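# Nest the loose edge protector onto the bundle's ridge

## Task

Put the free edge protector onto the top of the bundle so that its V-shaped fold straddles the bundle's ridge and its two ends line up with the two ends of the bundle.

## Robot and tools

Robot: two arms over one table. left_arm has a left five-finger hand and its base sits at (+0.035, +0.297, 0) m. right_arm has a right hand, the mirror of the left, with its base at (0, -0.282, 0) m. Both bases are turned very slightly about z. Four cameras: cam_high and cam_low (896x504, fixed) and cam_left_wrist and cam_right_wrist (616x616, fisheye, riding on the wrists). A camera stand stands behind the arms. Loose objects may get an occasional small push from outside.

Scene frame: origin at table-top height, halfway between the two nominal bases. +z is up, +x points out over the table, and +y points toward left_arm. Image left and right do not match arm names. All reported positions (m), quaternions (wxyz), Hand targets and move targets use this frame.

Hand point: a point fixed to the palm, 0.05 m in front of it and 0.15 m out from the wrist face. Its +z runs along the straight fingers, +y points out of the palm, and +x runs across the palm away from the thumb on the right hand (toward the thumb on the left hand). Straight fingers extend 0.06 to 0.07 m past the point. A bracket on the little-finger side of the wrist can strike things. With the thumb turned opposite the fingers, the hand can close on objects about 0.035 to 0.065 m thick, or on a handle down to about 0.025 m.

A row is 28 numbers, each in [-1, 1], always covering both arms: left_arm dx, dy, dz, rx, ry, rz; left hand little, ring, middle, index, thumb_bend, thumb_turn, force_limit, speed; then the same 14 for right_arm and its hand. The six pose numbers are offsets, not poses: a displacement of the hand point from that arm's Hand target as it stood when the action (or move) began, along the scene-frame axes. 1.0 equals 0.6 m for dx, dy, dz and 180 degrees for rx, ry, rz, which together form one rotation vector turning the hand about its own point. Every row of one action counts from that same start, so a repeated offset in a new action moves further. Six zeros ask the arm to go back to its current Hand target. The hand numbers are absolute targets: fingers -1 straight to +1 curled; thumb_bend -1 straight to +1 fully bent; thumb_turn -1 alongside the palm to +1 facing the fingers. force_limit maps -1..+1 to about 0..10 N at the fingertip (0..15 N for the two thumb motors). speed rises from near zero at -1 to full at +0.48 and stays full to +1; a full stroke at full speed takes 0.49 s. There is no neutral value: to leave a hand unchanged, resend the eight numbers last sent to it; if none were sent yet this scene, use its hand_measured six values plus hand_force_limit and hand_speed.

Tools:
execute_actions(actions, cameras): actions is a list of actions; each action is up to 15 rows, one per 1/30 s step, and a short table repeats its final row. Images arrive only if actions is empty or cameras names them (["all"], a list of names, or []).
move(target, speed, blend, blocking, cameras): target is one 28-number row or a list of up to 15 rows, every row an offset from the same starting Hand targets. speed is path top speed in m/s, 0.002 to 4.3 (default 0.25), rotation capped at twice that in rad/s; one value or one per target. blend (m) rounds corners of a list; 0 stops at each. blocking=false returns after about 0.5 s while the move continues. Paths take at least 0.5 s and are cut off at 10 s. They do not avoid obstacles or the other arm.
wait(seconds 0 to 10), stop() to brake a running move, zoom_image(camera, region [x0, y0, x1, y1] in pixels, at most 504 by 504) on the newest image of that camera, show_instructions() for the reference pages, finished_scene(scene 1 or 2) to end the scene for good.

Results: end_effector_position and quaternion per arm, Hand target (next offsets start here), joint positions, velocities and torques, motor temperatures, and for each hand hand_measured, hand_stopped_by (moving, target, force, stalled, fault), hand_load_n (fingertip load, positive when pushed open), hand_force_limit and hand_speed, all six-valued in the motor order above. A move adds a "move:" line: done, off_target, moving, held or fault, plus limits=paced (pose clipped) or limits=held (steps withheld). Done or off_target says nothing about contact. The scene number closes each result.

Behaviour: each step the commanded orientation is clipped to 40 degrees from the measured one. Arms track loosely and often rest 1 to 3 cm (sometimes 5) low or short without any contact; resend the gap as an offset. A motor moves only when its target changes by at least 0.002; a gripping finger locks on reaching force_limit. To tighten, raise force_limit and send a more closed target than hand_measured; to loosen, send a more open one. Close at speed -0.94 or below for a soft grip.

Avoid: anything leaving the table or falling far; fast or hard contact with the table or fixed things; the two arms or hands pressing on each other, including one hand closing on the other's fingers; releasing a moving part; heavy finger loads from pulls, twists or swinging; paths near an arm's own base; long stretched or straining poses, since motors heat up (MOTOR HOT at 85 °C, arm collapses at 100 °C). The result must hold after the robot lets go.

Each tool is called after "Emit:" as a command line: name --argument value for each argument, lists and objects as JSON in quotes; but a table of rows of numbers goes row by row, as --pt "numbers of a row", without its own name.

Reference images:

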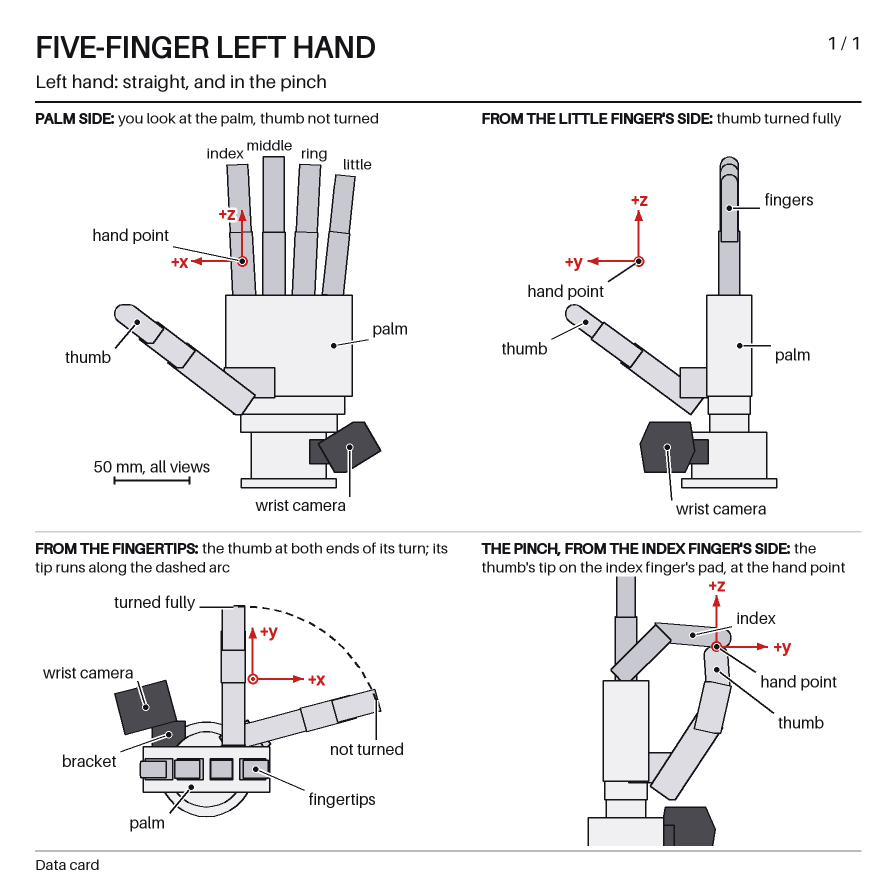

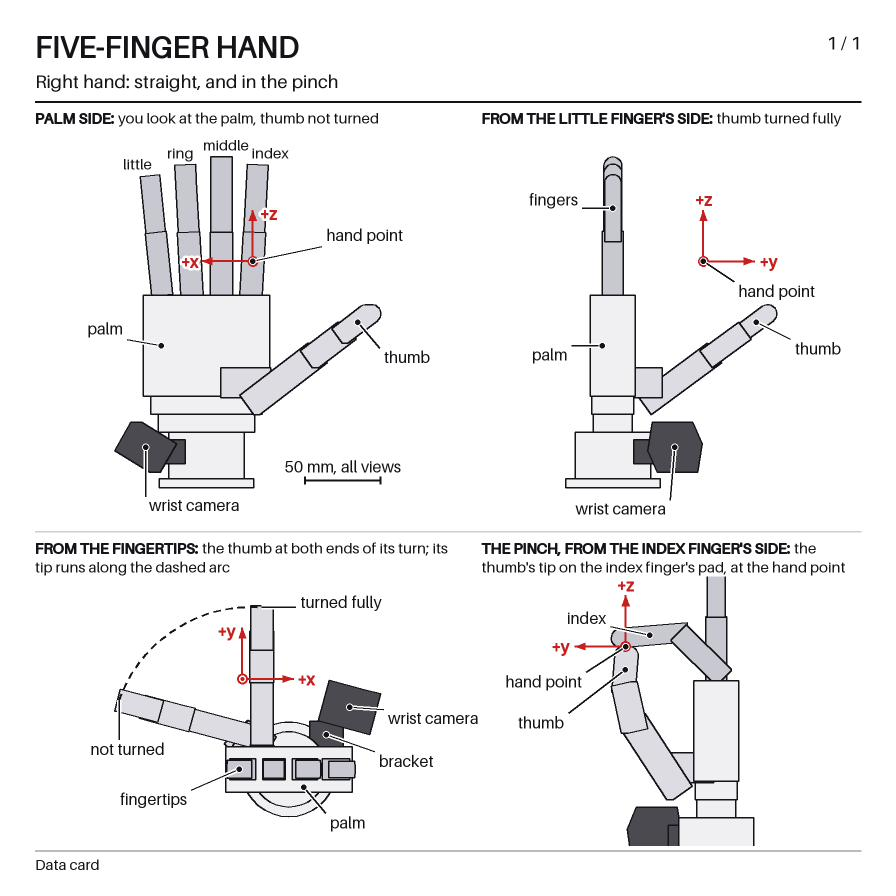

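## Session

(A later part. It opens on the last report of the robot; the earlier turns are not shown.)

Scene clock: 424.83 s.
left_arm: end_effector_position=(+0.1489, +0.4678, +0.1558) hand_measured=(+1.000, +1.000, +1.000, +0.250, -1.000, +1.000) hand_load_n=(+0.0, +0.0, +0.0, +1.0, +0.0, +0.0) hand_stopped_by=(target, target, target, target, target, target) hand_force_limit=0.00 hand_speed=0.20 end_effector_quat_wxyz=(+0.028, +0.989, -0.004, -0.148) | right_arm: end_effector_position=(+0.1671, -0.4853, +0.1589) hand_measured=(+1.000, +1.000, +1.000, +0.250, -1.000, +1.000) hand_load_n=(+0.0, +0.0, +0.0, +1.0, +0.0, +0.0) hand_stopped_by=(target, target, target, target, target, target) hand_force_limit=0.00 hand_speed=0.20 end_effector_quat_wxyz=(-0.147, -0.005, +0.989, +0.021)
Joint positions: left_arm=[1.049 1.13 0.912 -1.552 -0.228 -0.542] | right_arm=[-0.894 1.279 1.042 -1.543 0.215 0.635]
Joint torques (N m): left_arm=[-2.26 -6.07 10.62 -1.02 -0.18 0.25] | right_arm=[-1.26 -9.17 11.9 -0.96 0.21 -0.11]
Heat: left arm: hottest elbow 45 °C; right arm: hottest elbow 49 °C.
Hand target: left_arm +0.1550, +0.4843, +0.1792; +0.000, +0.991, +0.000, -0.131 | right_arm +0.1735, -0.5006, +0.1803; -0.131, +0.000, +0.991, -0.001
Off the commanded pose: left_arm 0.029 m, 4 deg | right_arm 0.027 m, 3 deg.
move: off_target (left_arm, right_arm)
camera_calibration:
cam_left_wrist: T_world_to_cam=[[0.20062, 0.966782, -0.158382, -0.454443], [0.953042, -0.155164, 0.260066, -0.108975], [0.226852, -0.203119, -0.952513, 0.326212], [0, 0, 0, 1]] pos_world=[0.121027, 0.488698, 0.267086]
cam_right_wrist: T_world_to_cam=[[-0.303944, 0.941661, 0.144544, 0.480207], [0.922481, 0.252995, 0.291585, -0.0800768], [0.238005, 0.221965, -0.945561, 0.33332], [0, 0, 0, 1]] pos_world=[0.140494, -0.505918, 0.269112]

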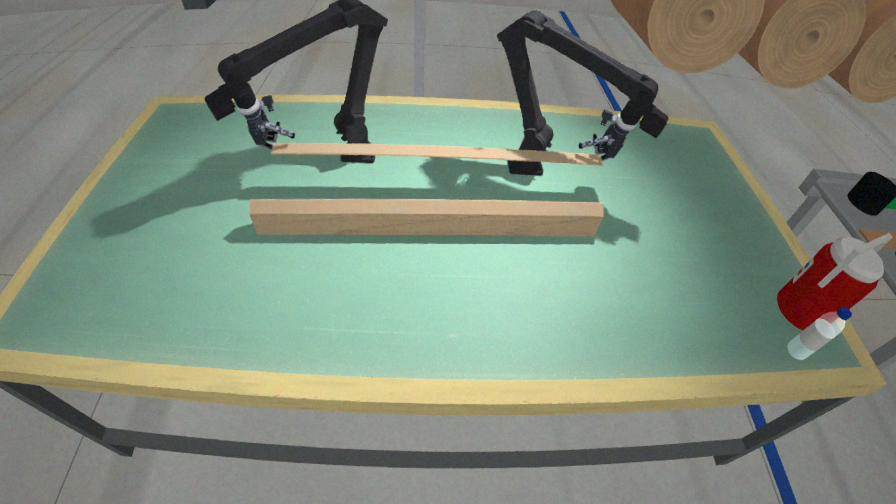

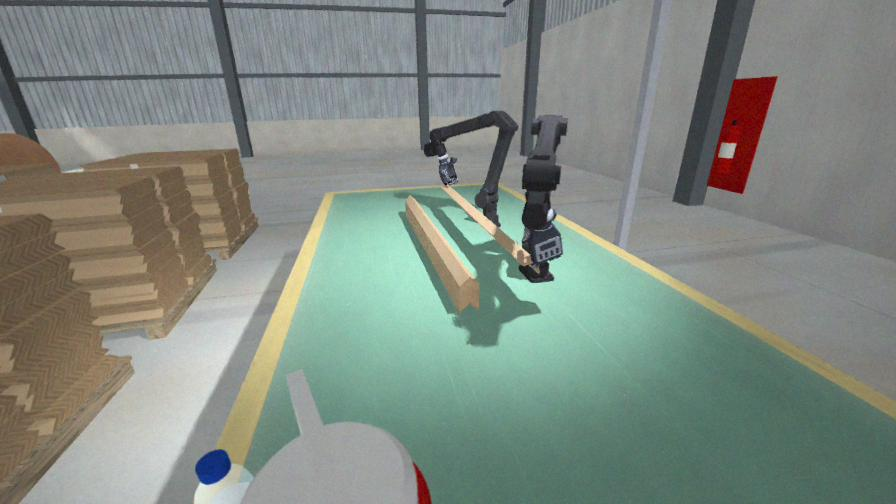

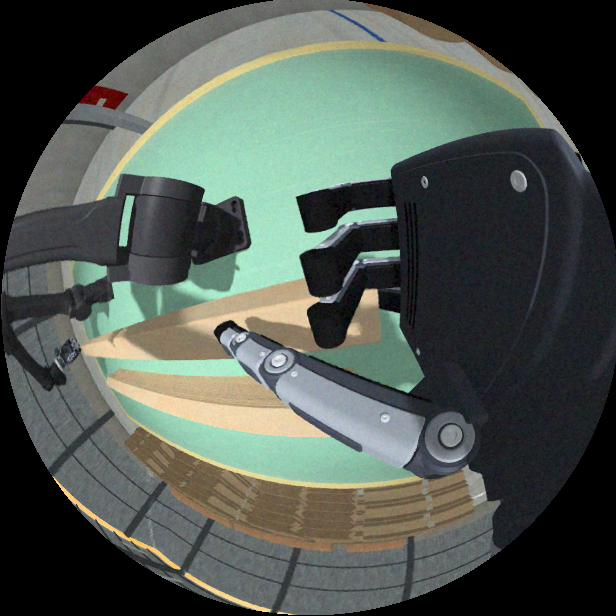

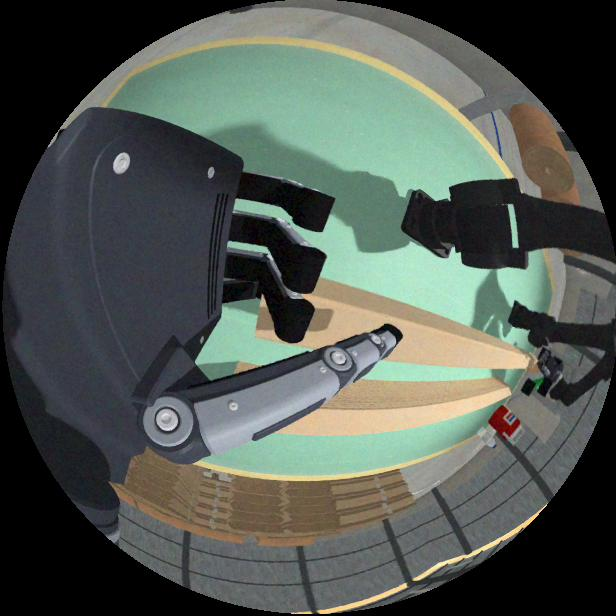

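Emit:
move --pt "0.0 0.0 0.043 0 0 0 1 1 1 0.25 -1 1 0 0.2 0 -0.01 0.043 0 0 0 1 1 1 0.25 -1 1 0 0.2" --pt "0.325 -0.0322 0.0347 0 0 0 1 1 1 0.25 -1 1 0 0.2 0.3475 -0.0323 0.0328 0 0 0 1 1 1 0.25 -1 1 0 0.2" --speed 0.08 --blend 0.01 --cameras '["all"]'

Emit:
zoom_image --camera "cam_left_wrist" --region '[230, 240, 430, 440]'

Emit:
zoom_image --camera "cam_right_wrist" --region '[180, 240, 380, 440]'

Emit:
zoom_image --camera "cam_low" --region '[400, 180, 600, 320]'

Scene clock: 458.33 s.
left_arm: end_effector_position=(+0.3337, +0.4564, +0.1849) hand_measured=(+1.000, +1.000, +1.000, +0.250, -1.000, +1.000) hand_load_n=(+0.0, +0.0, +0.0, +1.0, +0.0, +0.0) hand_stopped_by=(target, target, target, target, target, target) hand_force_limit=0.00 hand_speed=0.20 end_effector_quat_wxyz=(+0.011, +0.989, -0.005, -0.145) | right_arm: end_effector_position=(+0.3669, -0.5124, +0.1916) hand_measured=(+1.000, +1.000, +1.000, +0.250, -1.000, +1.000) hand_load_n=(+0.0, +0.0, +0.0, +1.0, +0.0, +0.0) hand_stopped_by=(target, target, target, target, target, target) hand_force_limit=0.00 hand_speed=0.20 end_effector_quat_wxyz=(-0.139, -0.003, +0.990, +0.006)
Joint positions: left_arm=[0.61 1.432 1.261 -1.652 -0.146 -0.975] | right_arm=[-0.588 1.666 1.554 -1.69 0.157 0.941]
Joint torques (N m): left_arm=[-3.49 -8.18 10.56 -1.29 -0.06 0.04] | right_arm=[0.26 -12.4 12.21 -0.81 -0.01 0.05]
Motor temperatures (°C): left_arm=[38 39 55 34 31 29] | right_arm=[35 37 53 33 29 29]
Heat: left arm: hottest elbow 55 °C; right arm: hottest elbow 53 °C.
Hand target: left_arm +0.3500, +0.4650, +0.2000; +0.000, +0.991, +0.000, -0.131 | right_arm +0.3820, -0.5201, +0.2000; -0.131, +0.000, +0.991, -0.001
Off the commanded pose: left_arm 0.024 m, 2 deg | right_arm 0.019 m, 1 deg.
move: off_target (left_arm, right_arm)
camera_calibration:
cam_left_wrist: T_world_to_cam=[[0.208234, 0.970023, -0.125272, -0.486038], [0.949983, -0.170108, 0.261909, -0.286937], [0.232748, -0.173545, -0.956928, 0.29505], [0, 0, 0, 1]] pos_world=[0.305122, 0.473862, 0.296605]
cam_right_wrist: T_world_to_cam=[[-0.306896, 0.945418, 0.109541, 0.571446], [0.917243, 0.263098, 0.299073, -0.26139], [0.253928, 0.19226, -0.947922, 0.302101], [0, 0, 0, 1]] pos_world=[0.33842, -0.529566, 0.301946]

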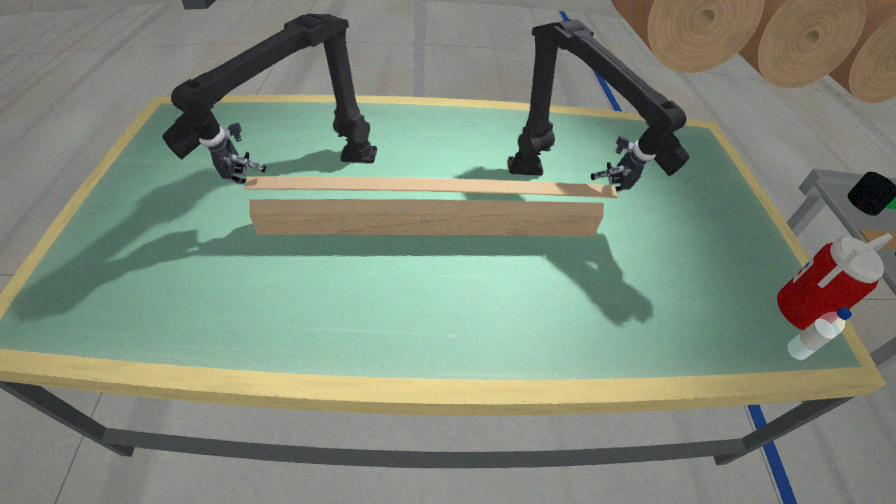

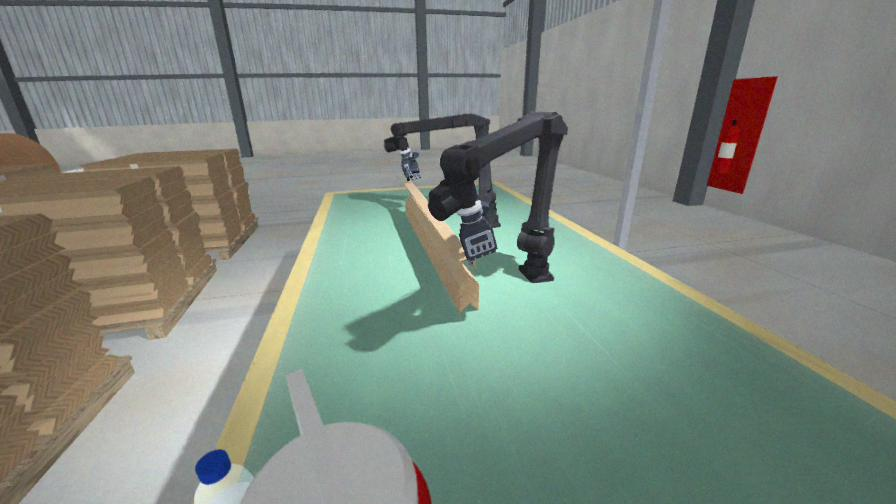

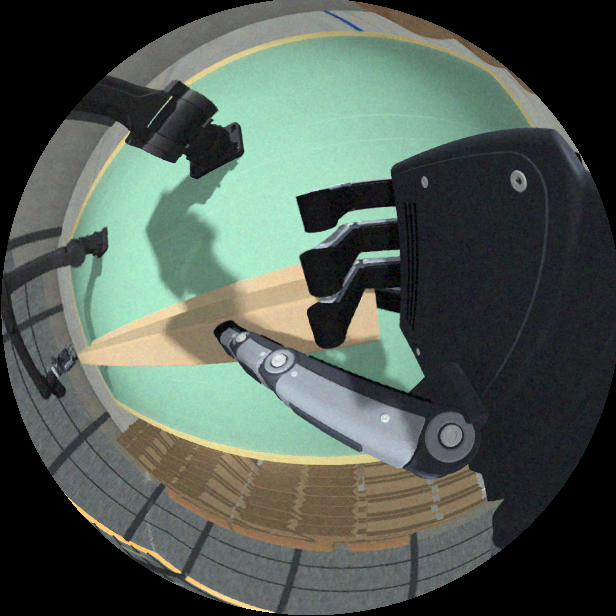

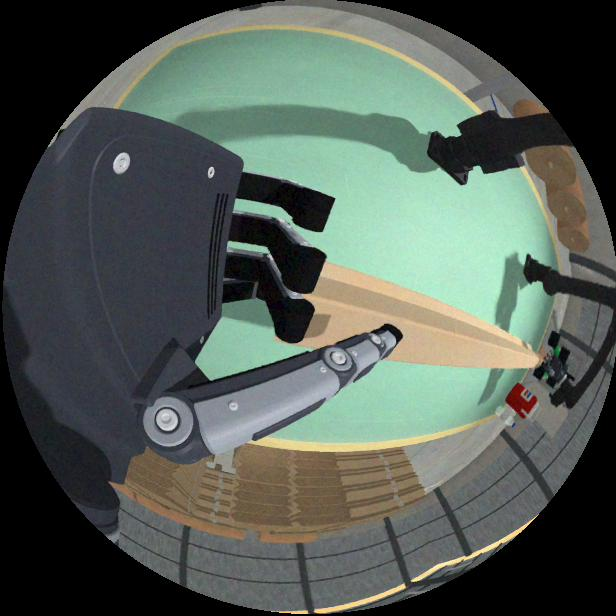

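Scaled by 2.520 from the camera's 616x616 image, which has a finer 880x880 frame.

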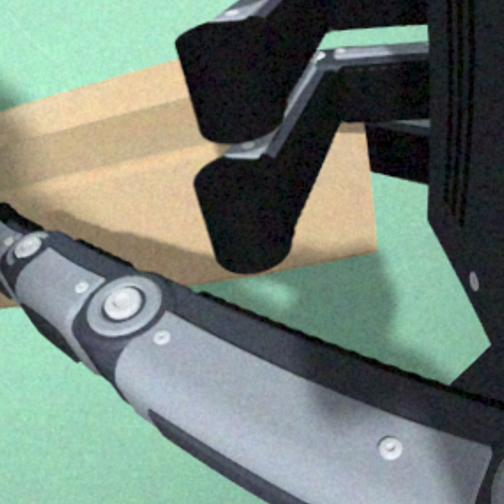

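Scaled by 2.520 from the camera's 616x616 image, which has a finer 880x880 frame.

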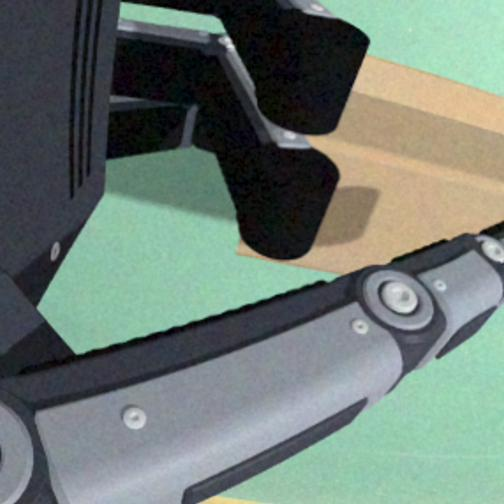

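Scaled by 2.520 from the camera's 896x504 image, which has a finer 1280x720 frame.

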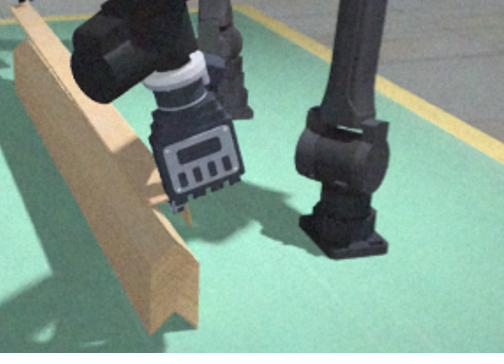

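Emit:
move --target '[0.0317,-0.0283,-0.05,0,0,0,1,1,1,0.25,-1,1,0,0.2,0.03,-0.0283,-0.0533,0,0,0,1,1,1,0.25,-1,1,0,0.2]' --speed 0.06 --cameras '["all"]'

Emit:
zoom_image --camera "cam_left_wrist" --region '[130, 240, 430, 440]'

Emit:
zoom_image --camera "cam_right_wrist" --region '[230, 240, 530, 440]'

Emit:
zoom_image --camera "cam_low" --region '[400, 180, 520, 320]'

Emit:
zoom_image --camera "cam_high" --region '[550, 150, 650, 250]'

Emit:
zoom_image --camera "cam_high" --region '[200, 150, 300, 250]'

Scene clock: 513.23 s.
left_arm: end_effector_position=(+0.3586, +0.4459, +0.1697) hand_measured=(+1.000, +1.000, +1.000, +0.250, -1.000, +1.000) hand_load_n=(+0.0, +0.0, +0.0, +1.0, +0.0, +0.0) hand_stopped_by=(target, target, target, target, target, target) hand_force_limit=0.00 hand_speed=0.20 end_effector_quat_wxyz=(+0.004, +0.990, -0.003, -0.138) | right_arm: end_effector_position=(+0.3814, -0.5232, +0.1622) hand_measured=(+1.000, +1.000, +1.000, +0.250, -1.000, +1.000) hand_load_n=(+0.5, +0.0, +0.0, +1.0, +0.0, +0.0) hand_stopped_by=(target, target, target, target, target, target) hand_force_limit=0.00 hand_speed=0.20 end_effector_quat_wxyz=(-0.148, -0.004, +0.989, +0.012)
Joint positions: left_arm=[0.552 1.467 1.261 -1.608 -0.136 -1.035] | right_arm=[-0.588 1.741 1.569 -1.653 0.157 0.942]
Joint torques (N m): left_arm=[-3.66 -8.76 7.51 -0.43 0.07 0.04] | right_arm=[-0.32 -13.33 12.05 -0.05 0.08 -0.03]
Motor temperatures (°C): left_arm=[38 39 59 34 31 29] | right_arm=[35 39 54 32 28 29]
Heat: left arm: hottest elbow 59 °C; right arm: hottest elbow 54 °C.
Hand target: left_arm +0.3690, +0.4480, +0.1701; +0.000, +0.991, +0.000, -0.131 | right_arm +0.3999, -0.5370, +0.1680; -0.131, +0.000, +0.991, -0.001
Off the commanded pose: left_arm 0.011 m, 1 deg | right_arm 0.024 m, 3 deg.
move: off_target (left_arm, right_arm)
camera_calibration:
cam_left_wrist: T_world_to_cam=[[0.2074, 0.972152, -0.109115, -0.486348], [0.947069, -0.171595, 0.271321, -0.308309], [0.245042, -0.159611, -0.956284, 0.262197], [0, 0, 0, 1]] pos_world=[0.328609, 0.46175, 0.281318]
cam_right_wrist: T_world_to_cam=[[-0.304036, 0.944041, 0.127864, 0.584667], [0.92278, 0.258484, 0.285767, -0.265455], [0.236725, 0.204874, -0.94973, 0.286092], [0, 0, 0, 1]] pos_world=[0.354992, -0.541947, 0.272811]

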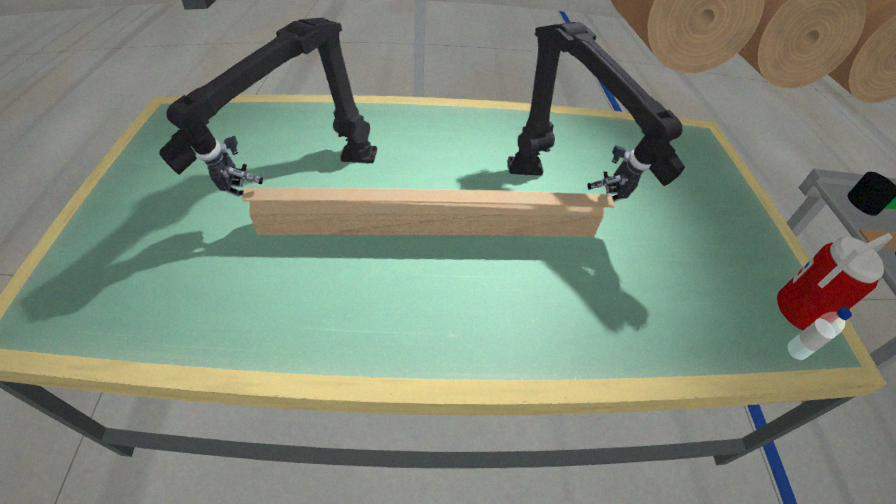

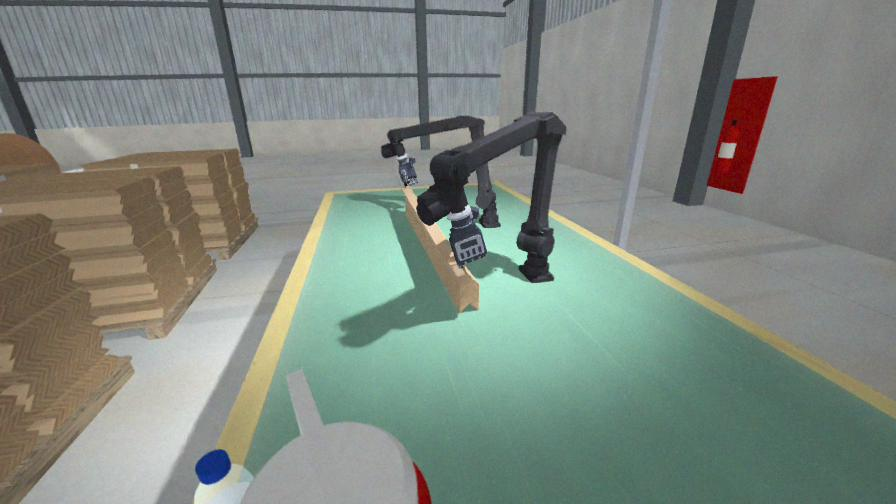

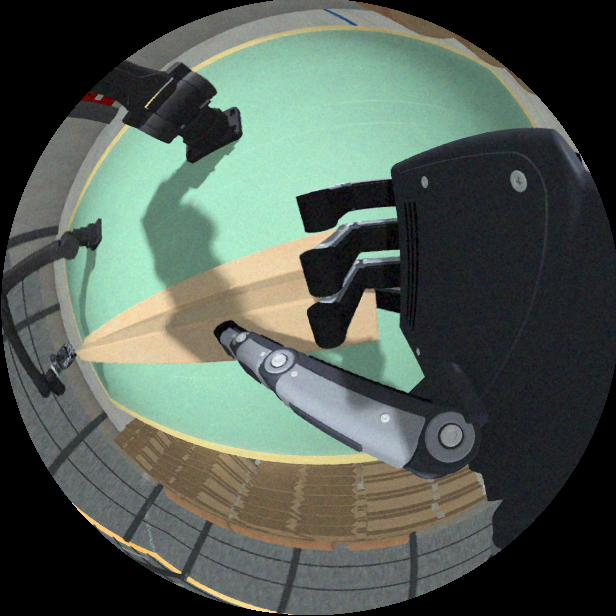

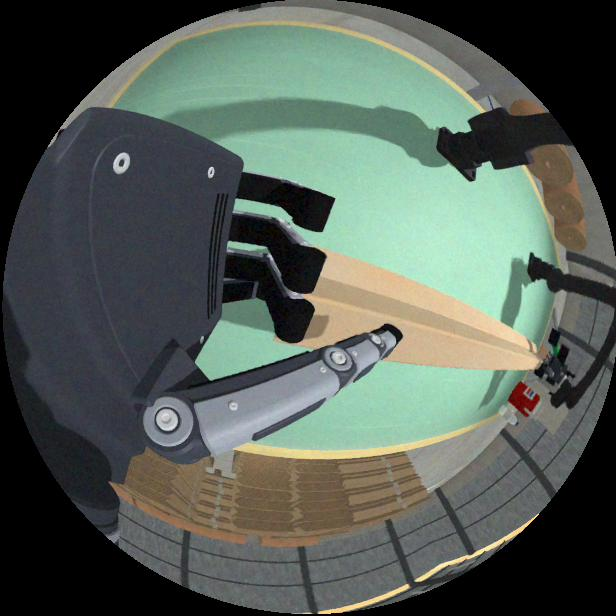

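Scaled by 1.680 from the camera's 616x616 image, which has a finer 880x880 frame.

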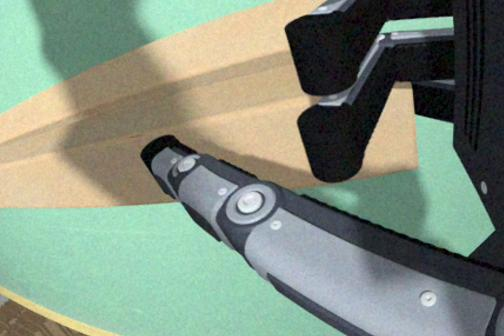

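Scaled by 1.680 from the camera's 616x616 image, which has a finer 880x880 frame.

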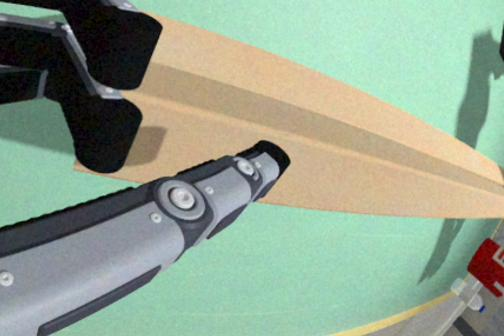

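Scaled by 3.600 from the camera's 896x504 image, which has a finer 1280x720 frame.

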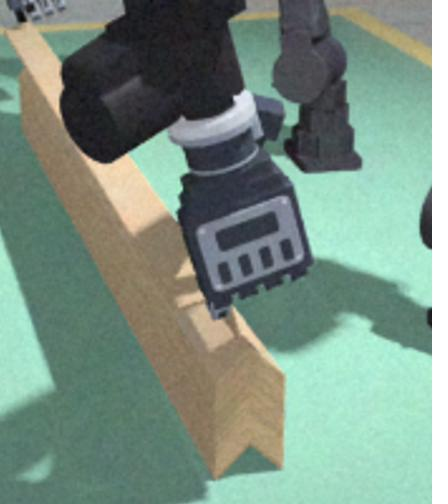

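Scaled by 5.040 from the camera's 896x504 image, which has a finer 1280x720 frame.

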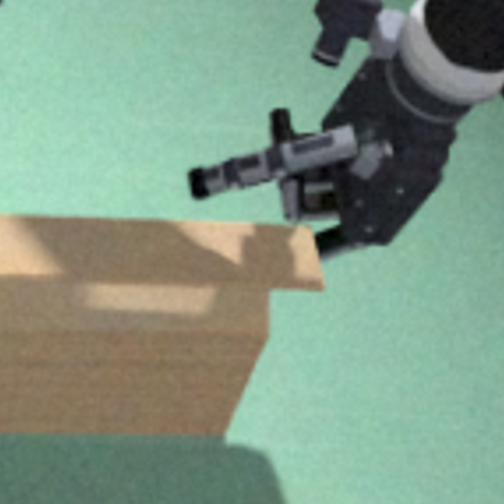

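Scaled by 5.040 from the camera's 896x504 image, which has a finer 1280x720 frame.

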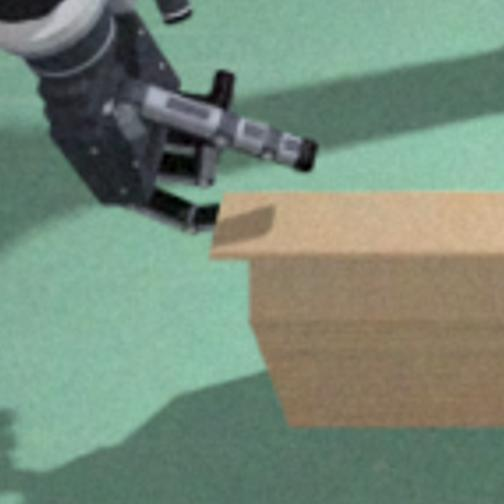

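Emit:
move --target '[-0.01,-0.0083,-0.0467,0,0,0,1,1,1,0.25,-1,1,0,0.2,0.0033,-0.0083,-0.0317,0,0,0,1,1,1,0.25,-1,1,0,0.2]' --speed 0.04 --cameras '["all"]'

Emit:
zoom_image --camera "cam_left_wrist" --region '[130, 240, 430, 440]'

Emit:
zoom_image --camera "cam_right_wrist" --region '[230, 240, 530, 440]'

Emit:
zoom_image --camera "cam_low" --region '[400, 180, 520, 320]'

Emit:
zoom_image --camera "cam_high" --region '[550, 150, 650, 250]'

Emit:
zoom_image --camera "cam_high" --region '[200, 150, 300, 250]'

Scene clock: 536.30 s.
left_arm: end_effector_position=(+0.3608, +0.4450, +0.1490) hand_measured=(+1.000, +1.000, +1.000, +0.250, -1.000, +1.000) hand_load_n=(+0.0, +0.0, +0.0, +0.5, -0.5, +0.0) hand_stopped_by=(target, target, target, target, target, target) hand_force_limit=0.00 hand_speed=0.20 end_effector_quat_wxyz=(-0.001, +0.992, -0.002, -0.128) | right_arm: end_effector_position=(+0.3905, -0.5300, +0.1506) hand_measured=(+1.000, +1.000, +1.000, +0.250, -1.000, +1.000) hand_load_n=(+0.5, +0.0, +0.0, +1.0, +0.0, +0.0) hand_stopped_by=(target, target, target, target, target, target) hand_force_limit=0.00 hand_speed=0.20 end_effector_quat_wxyz=(-0.140, -0.003, +0.990, +0.006)
Joint positions: left_arm=[0.548 1.467 1.209 -1.534 -0.134 -1.039] | right_arm=[-0.588 1.761 1.569 -1.612 0.157 0.942]
Joint torques (N m): left_arm=[-3.66 -8.64 5.64 -0.35 -0.02 0.05] | right_arm=[-0.97 -13.27 10.36 0.16 0.13 -0.07]
Motor temperatures (°C): left_arm=[38 40 55 33 31 29] | right_arm=[35 40 58 32 28 29]
Heat: left arm: hottest elbow 55 °C; right arm: hottest elbow 58 °C.
Hand target: left_arm +0.3630, +0.4430, +0.1420; +0.000, +0.991, +0.000, -0.131 | right_arm +0.4019, -0.5420, +0.1491; -0.131, +0.000, +0.991, -0.001
Off the commanded pose: left_arm 0.008 m, 0 deg | right_arm 0.017 m, 1 deg.
move: off_target (right_arm)
camera_calibration:
cam_left_wrist: T_world_to_cam=[[0.20903, 0.973292, -0.0949156, -0.491455], [0.941494, -0.174056, 0.288606, -0.304419], [0.264378, -0.14969, -0.952732, 0.229784], [0, 0, 0, 1]] pos_world=[0.328588, 0.459739, 0.260133]
cam_right_wrist: T_world_to_cam=[[-0.306015, 0.945591, 0.110513, 0.599497], [0.917815, 0.262185, 0.29812, -0.266757], [0.252924, 0.192659, -0.94811, 0.261226], [0, 0, 0, 1]] pos_world=[0.362218, -0.547267, 0.260944]

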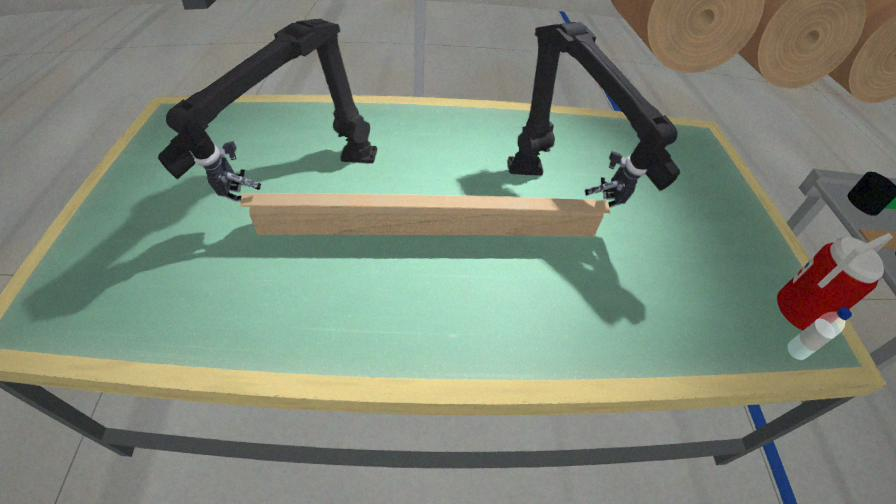

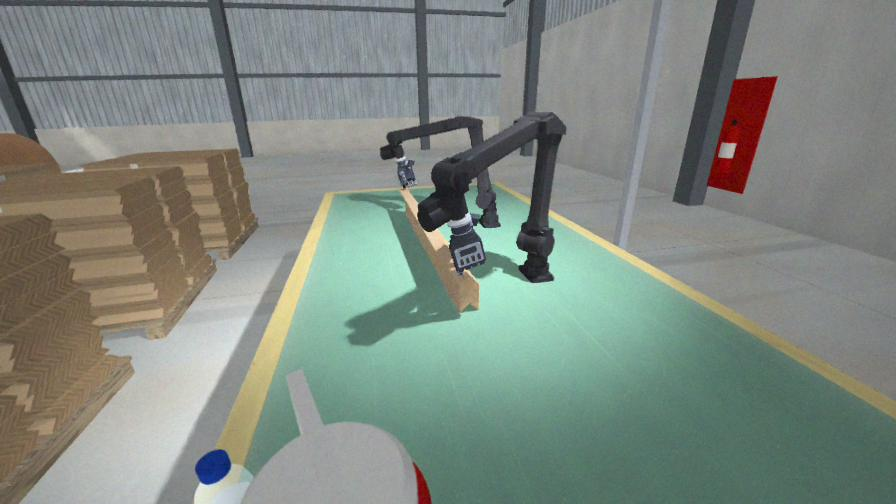

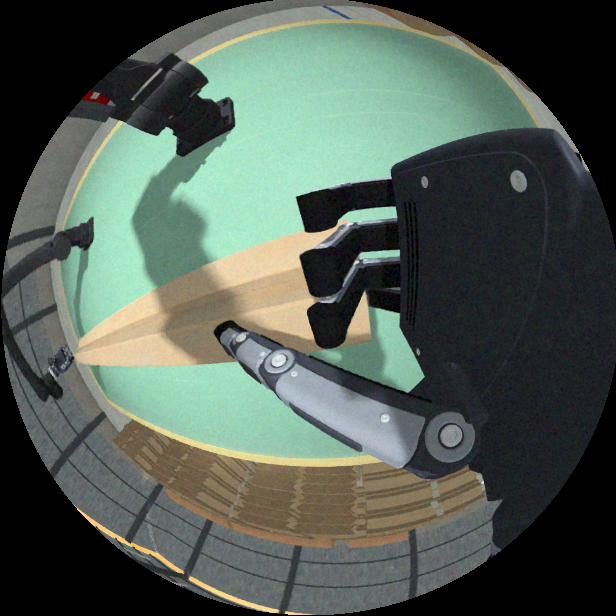

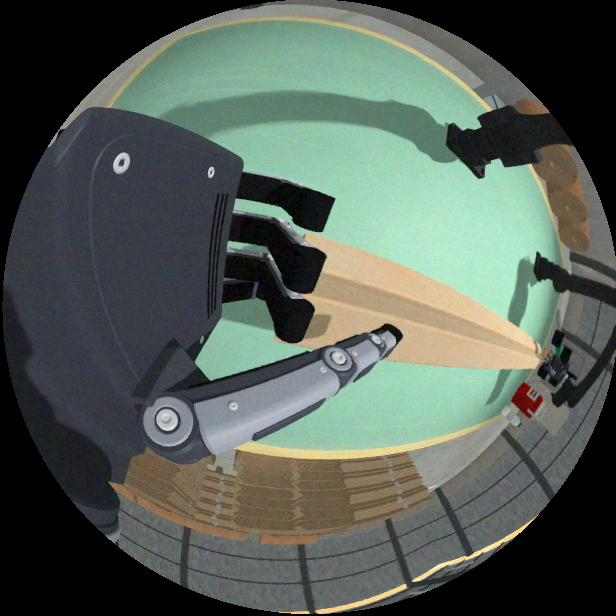

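Scaled by 1.680 from the camera's 616x616 image, which has a finer 880x880 frame.

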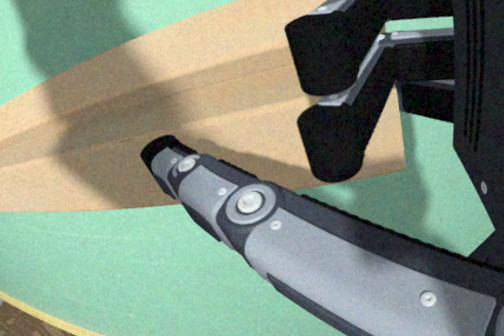

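Scaled by 1.680 from the camera's 616x616 image, which has a finer 880x880 frame.

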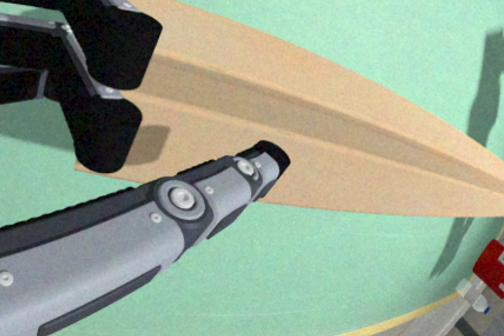

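Scaled by 3.600 from the camera's 896x504 image, which has a finer 1280x720 frame.

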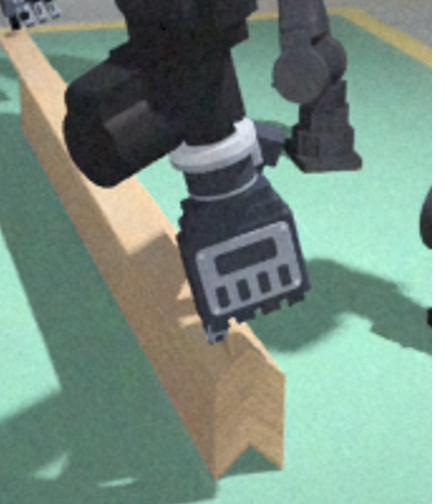

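Scaled by 5.040 from the camera's 896x504 image, which has a finer 1280x720 frame.

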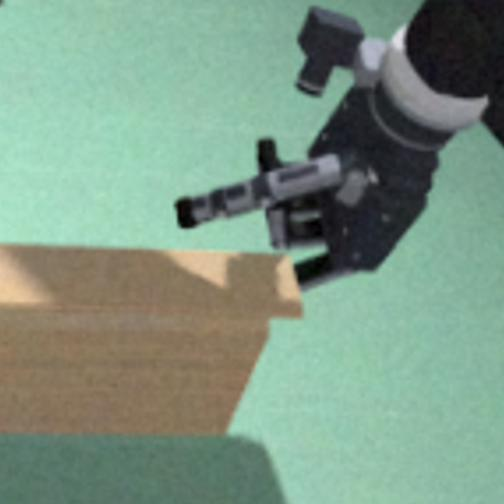

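Scaled by 5.040 from the camera's 896x504 image, which has a finer 1280x720 frame.

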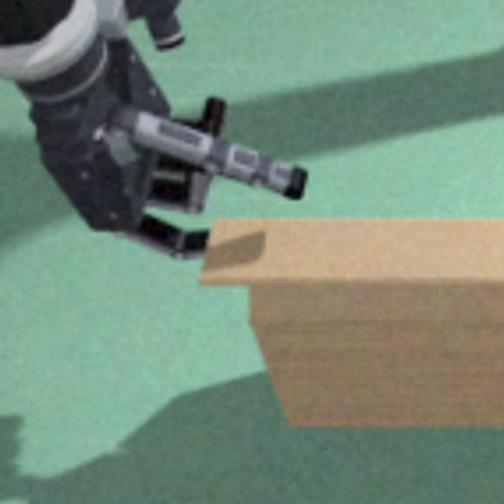

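Emit:
zoom_image --camera "cam_left_wrist" --region '[200, 230, 310, 370]'

Emit:
zoom_image --camera "cam_right_wrist" --region '[300, 230, 410, 370]'

Scaled by 3.600 from the camera's 616x616 image, which has a finer 880x880 frame.

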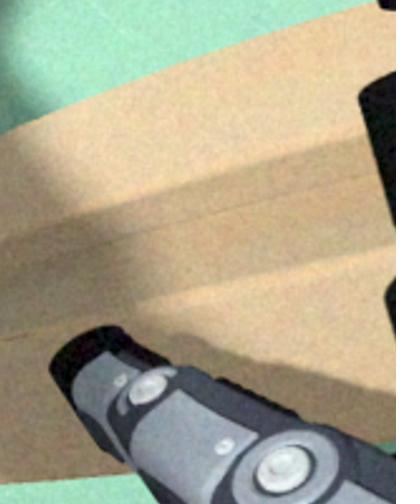

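Scaled by 3.600 from the camera's 616x616 image, which has a finer 880x880 frame.

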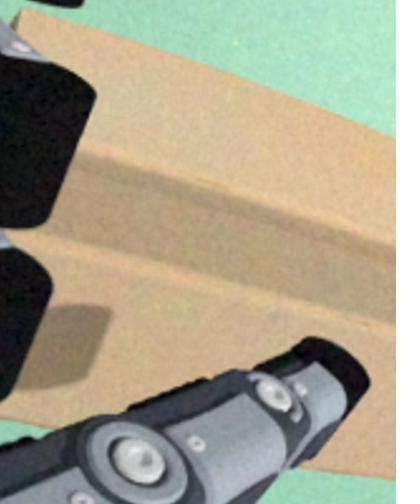

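Emit:
move --pt "0 0 0.06 0 0 0 1 1 1 0.25 -1 1 0 0.2 0 0.0 0.05 0 0 0 1 1 1 0.25 -1 1 0 0.2" --pt "-0.045 0 0.06 0 0 0 1 1 1 0.25 -1 1 0 0.2 -0.035 0.003 0.05 0 0 0 1 1 1 0.25 -1 1 0 0.2" --speed 0.06 --cameras '["all"]'

Emit:
zoom_image --camera "cam_left_wrist" --region '[200, 230, 400, 370]'

Emit:
zoom_image --camera "cam_right_wrist" --region '[260, 220, 420, 370]'

Emit:
zoom_image --camera "cam_high" --region '[550, 150, 650, 250]'

Emit:
zoom_image --camera "cam_high" --region '[200, 150, 300, 250]'

Scene clock: 596.80 s.
left_arm: end_effector_position=(+0.3445, +0.4428, +0.1715) hand_measured=(+1.000, +1.000, +1.000, +0.250, -1.000, +1.000) hand_load_n=(+0.0, +0.0, +0.0, +1.0, +0.0, +0.0) hand_stopped_by=(target, target, target, target, target, target) hand_force_limit=0.00 hand_speed=0.20 end_effector_quat_wxyz=(+0.001, +0.991, +0.000, -0.132) | right_arm: end_effector_position=(+0.3879, -0.5372, +0.1725) hand_measured=(+1.000, +1.000, +1.000, +0.250, -1.000, +1.000) hand_load_n=(+0.0, +0.0, +0.0, +1.0, +0.0, +0.0) hand_stopped_by=(target, target, target, target, target, target) hand_force_limit=0.00 hand_speed=0.20 end_effector_quat_wxyz=(-0.135, -0.002, +0.991, +0.003)
Joint positions: left_arm=[0.565 1.42 1.219 -1.597 -0.137 -1.027] | right_arm=[-0.603 1.748 1.613 -1.655 0.158 0.928]
Joint torques (N m): left_arm=[-2.02 -10.81 5.89 -1.2 -0.21 0.26] | right_arm=[-1.26 -16.79 6.89 -0.36 0.24 -0.14]
Motor temperatures (°C): left_arm=[38 40 48 33 31 28] | right_arm=[34 42 56 32 28 29]
Heat: left arm: hottest elbow 48 °C; right arm: hottest elbow 56 °C.
Hand target: left_arm +0.3360, +0.4430, +0.1780; +0.000, +0.991, +0.000, -0.131 | right_arm +0.3810, -0.5401, +0.1790; -0.131, +0.000, +0.991, -0.001
Off the commanded pose: left_arm 0.011 m, 0 deg | right_arm 0.010 m, 1 deg.
move: off_target (left_arm)
camera_calibration:
cam_left_wrist: T_world_to_cam=[[0.203494, 0.973966, -0.0999012, -0.481245], [0.944409, -0.168352, 0.282399, -0.298307], [0.258229, -0.151814, -0.954081, 0.258535], [0, 0, 0, 1]] pos_world=[0.312893, 0.457745, 0.282828]
cam_right_wrist: T_world_to_cam=[[-0.305769, 0.946573, 0.102496, 0.604848], [0.91514, 0.262484, 0.305975, -0.269239], [0.262724, 0.187356, -0.946506, 0.277101], [0, 0, 0, 1]] pos_world=[0.358534, -0.553778, 0.282664]

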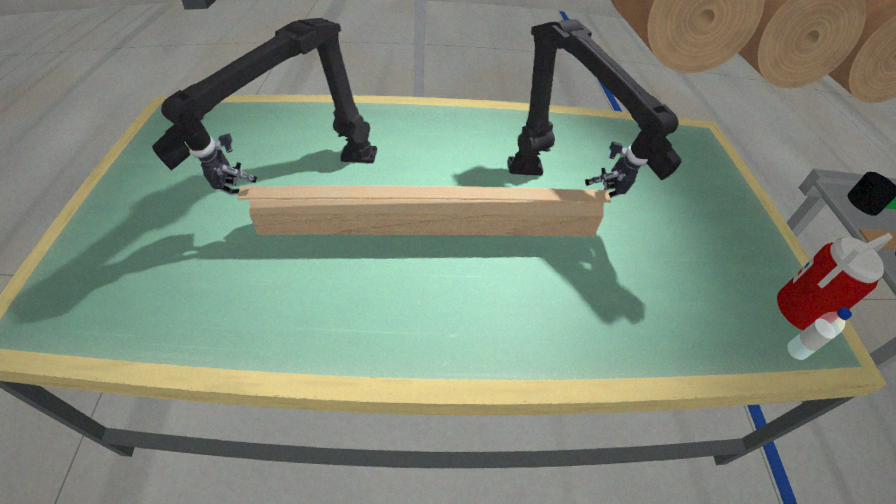

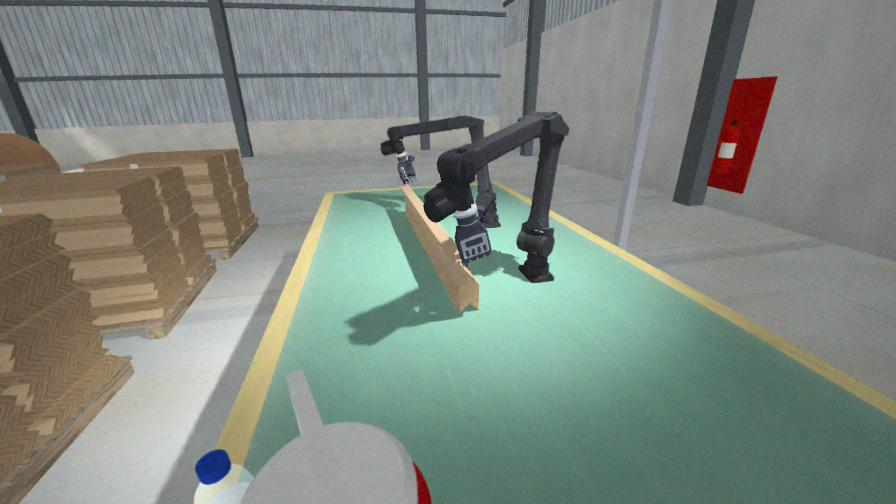

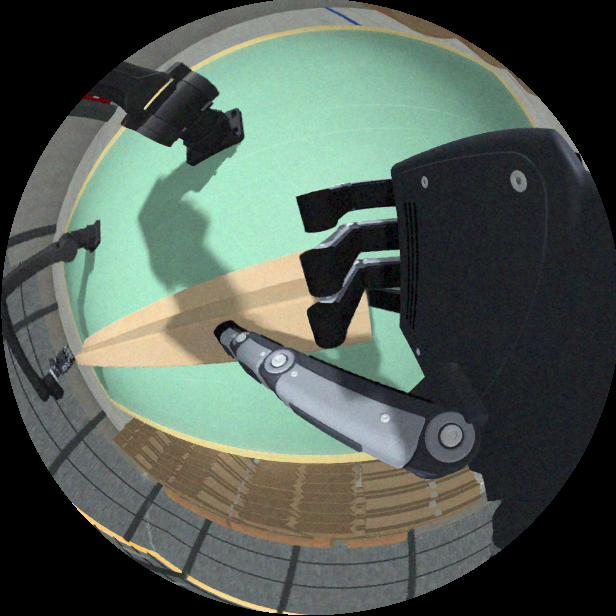

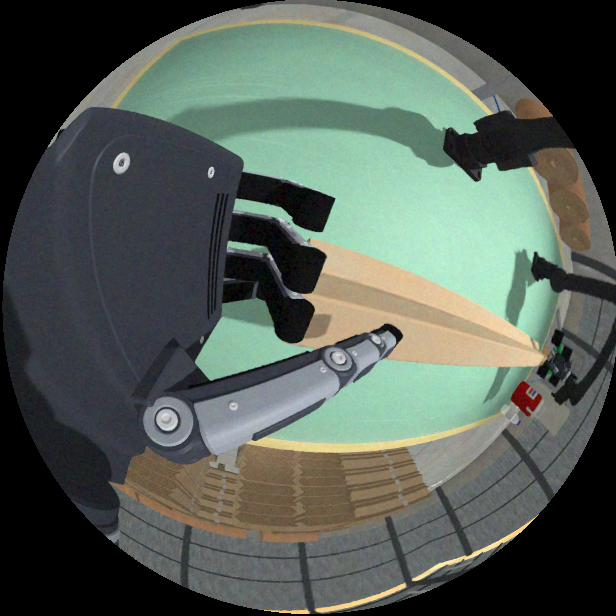

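Scaled by 2.520 from the camera's 616x616 image, which has a finer 880x880 frame.

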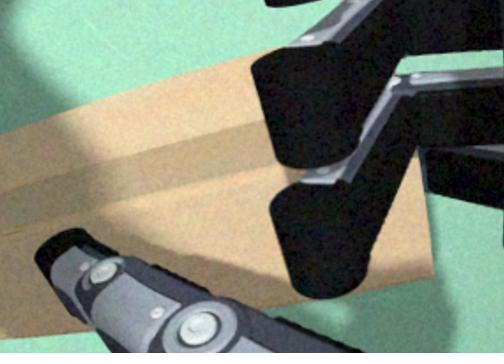

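Scaled by 3.150 from the camera's 616x616 image, which has a finer 880x880 frame.

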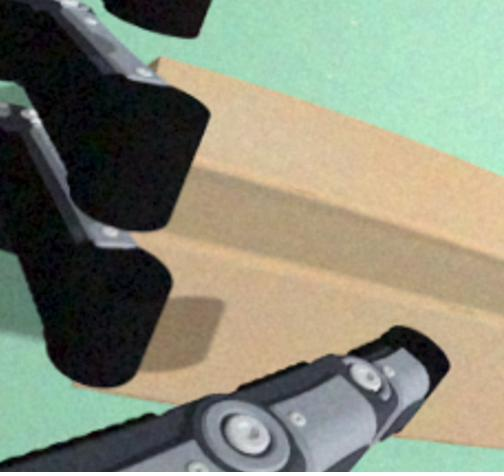

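Scaled by 5.040 from the camera's 896x504 image, which has a finer 1280x720 frame.

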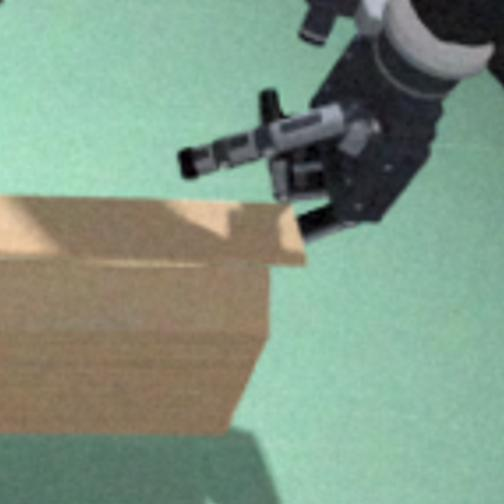

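Scaled by 5.040 from the camera's 896x504 image, which has a finer 1280x720 frame.

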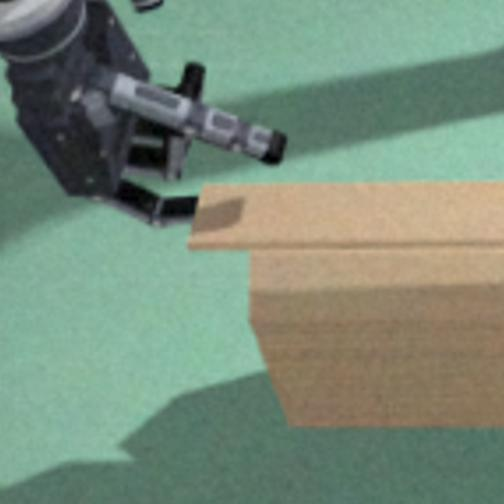

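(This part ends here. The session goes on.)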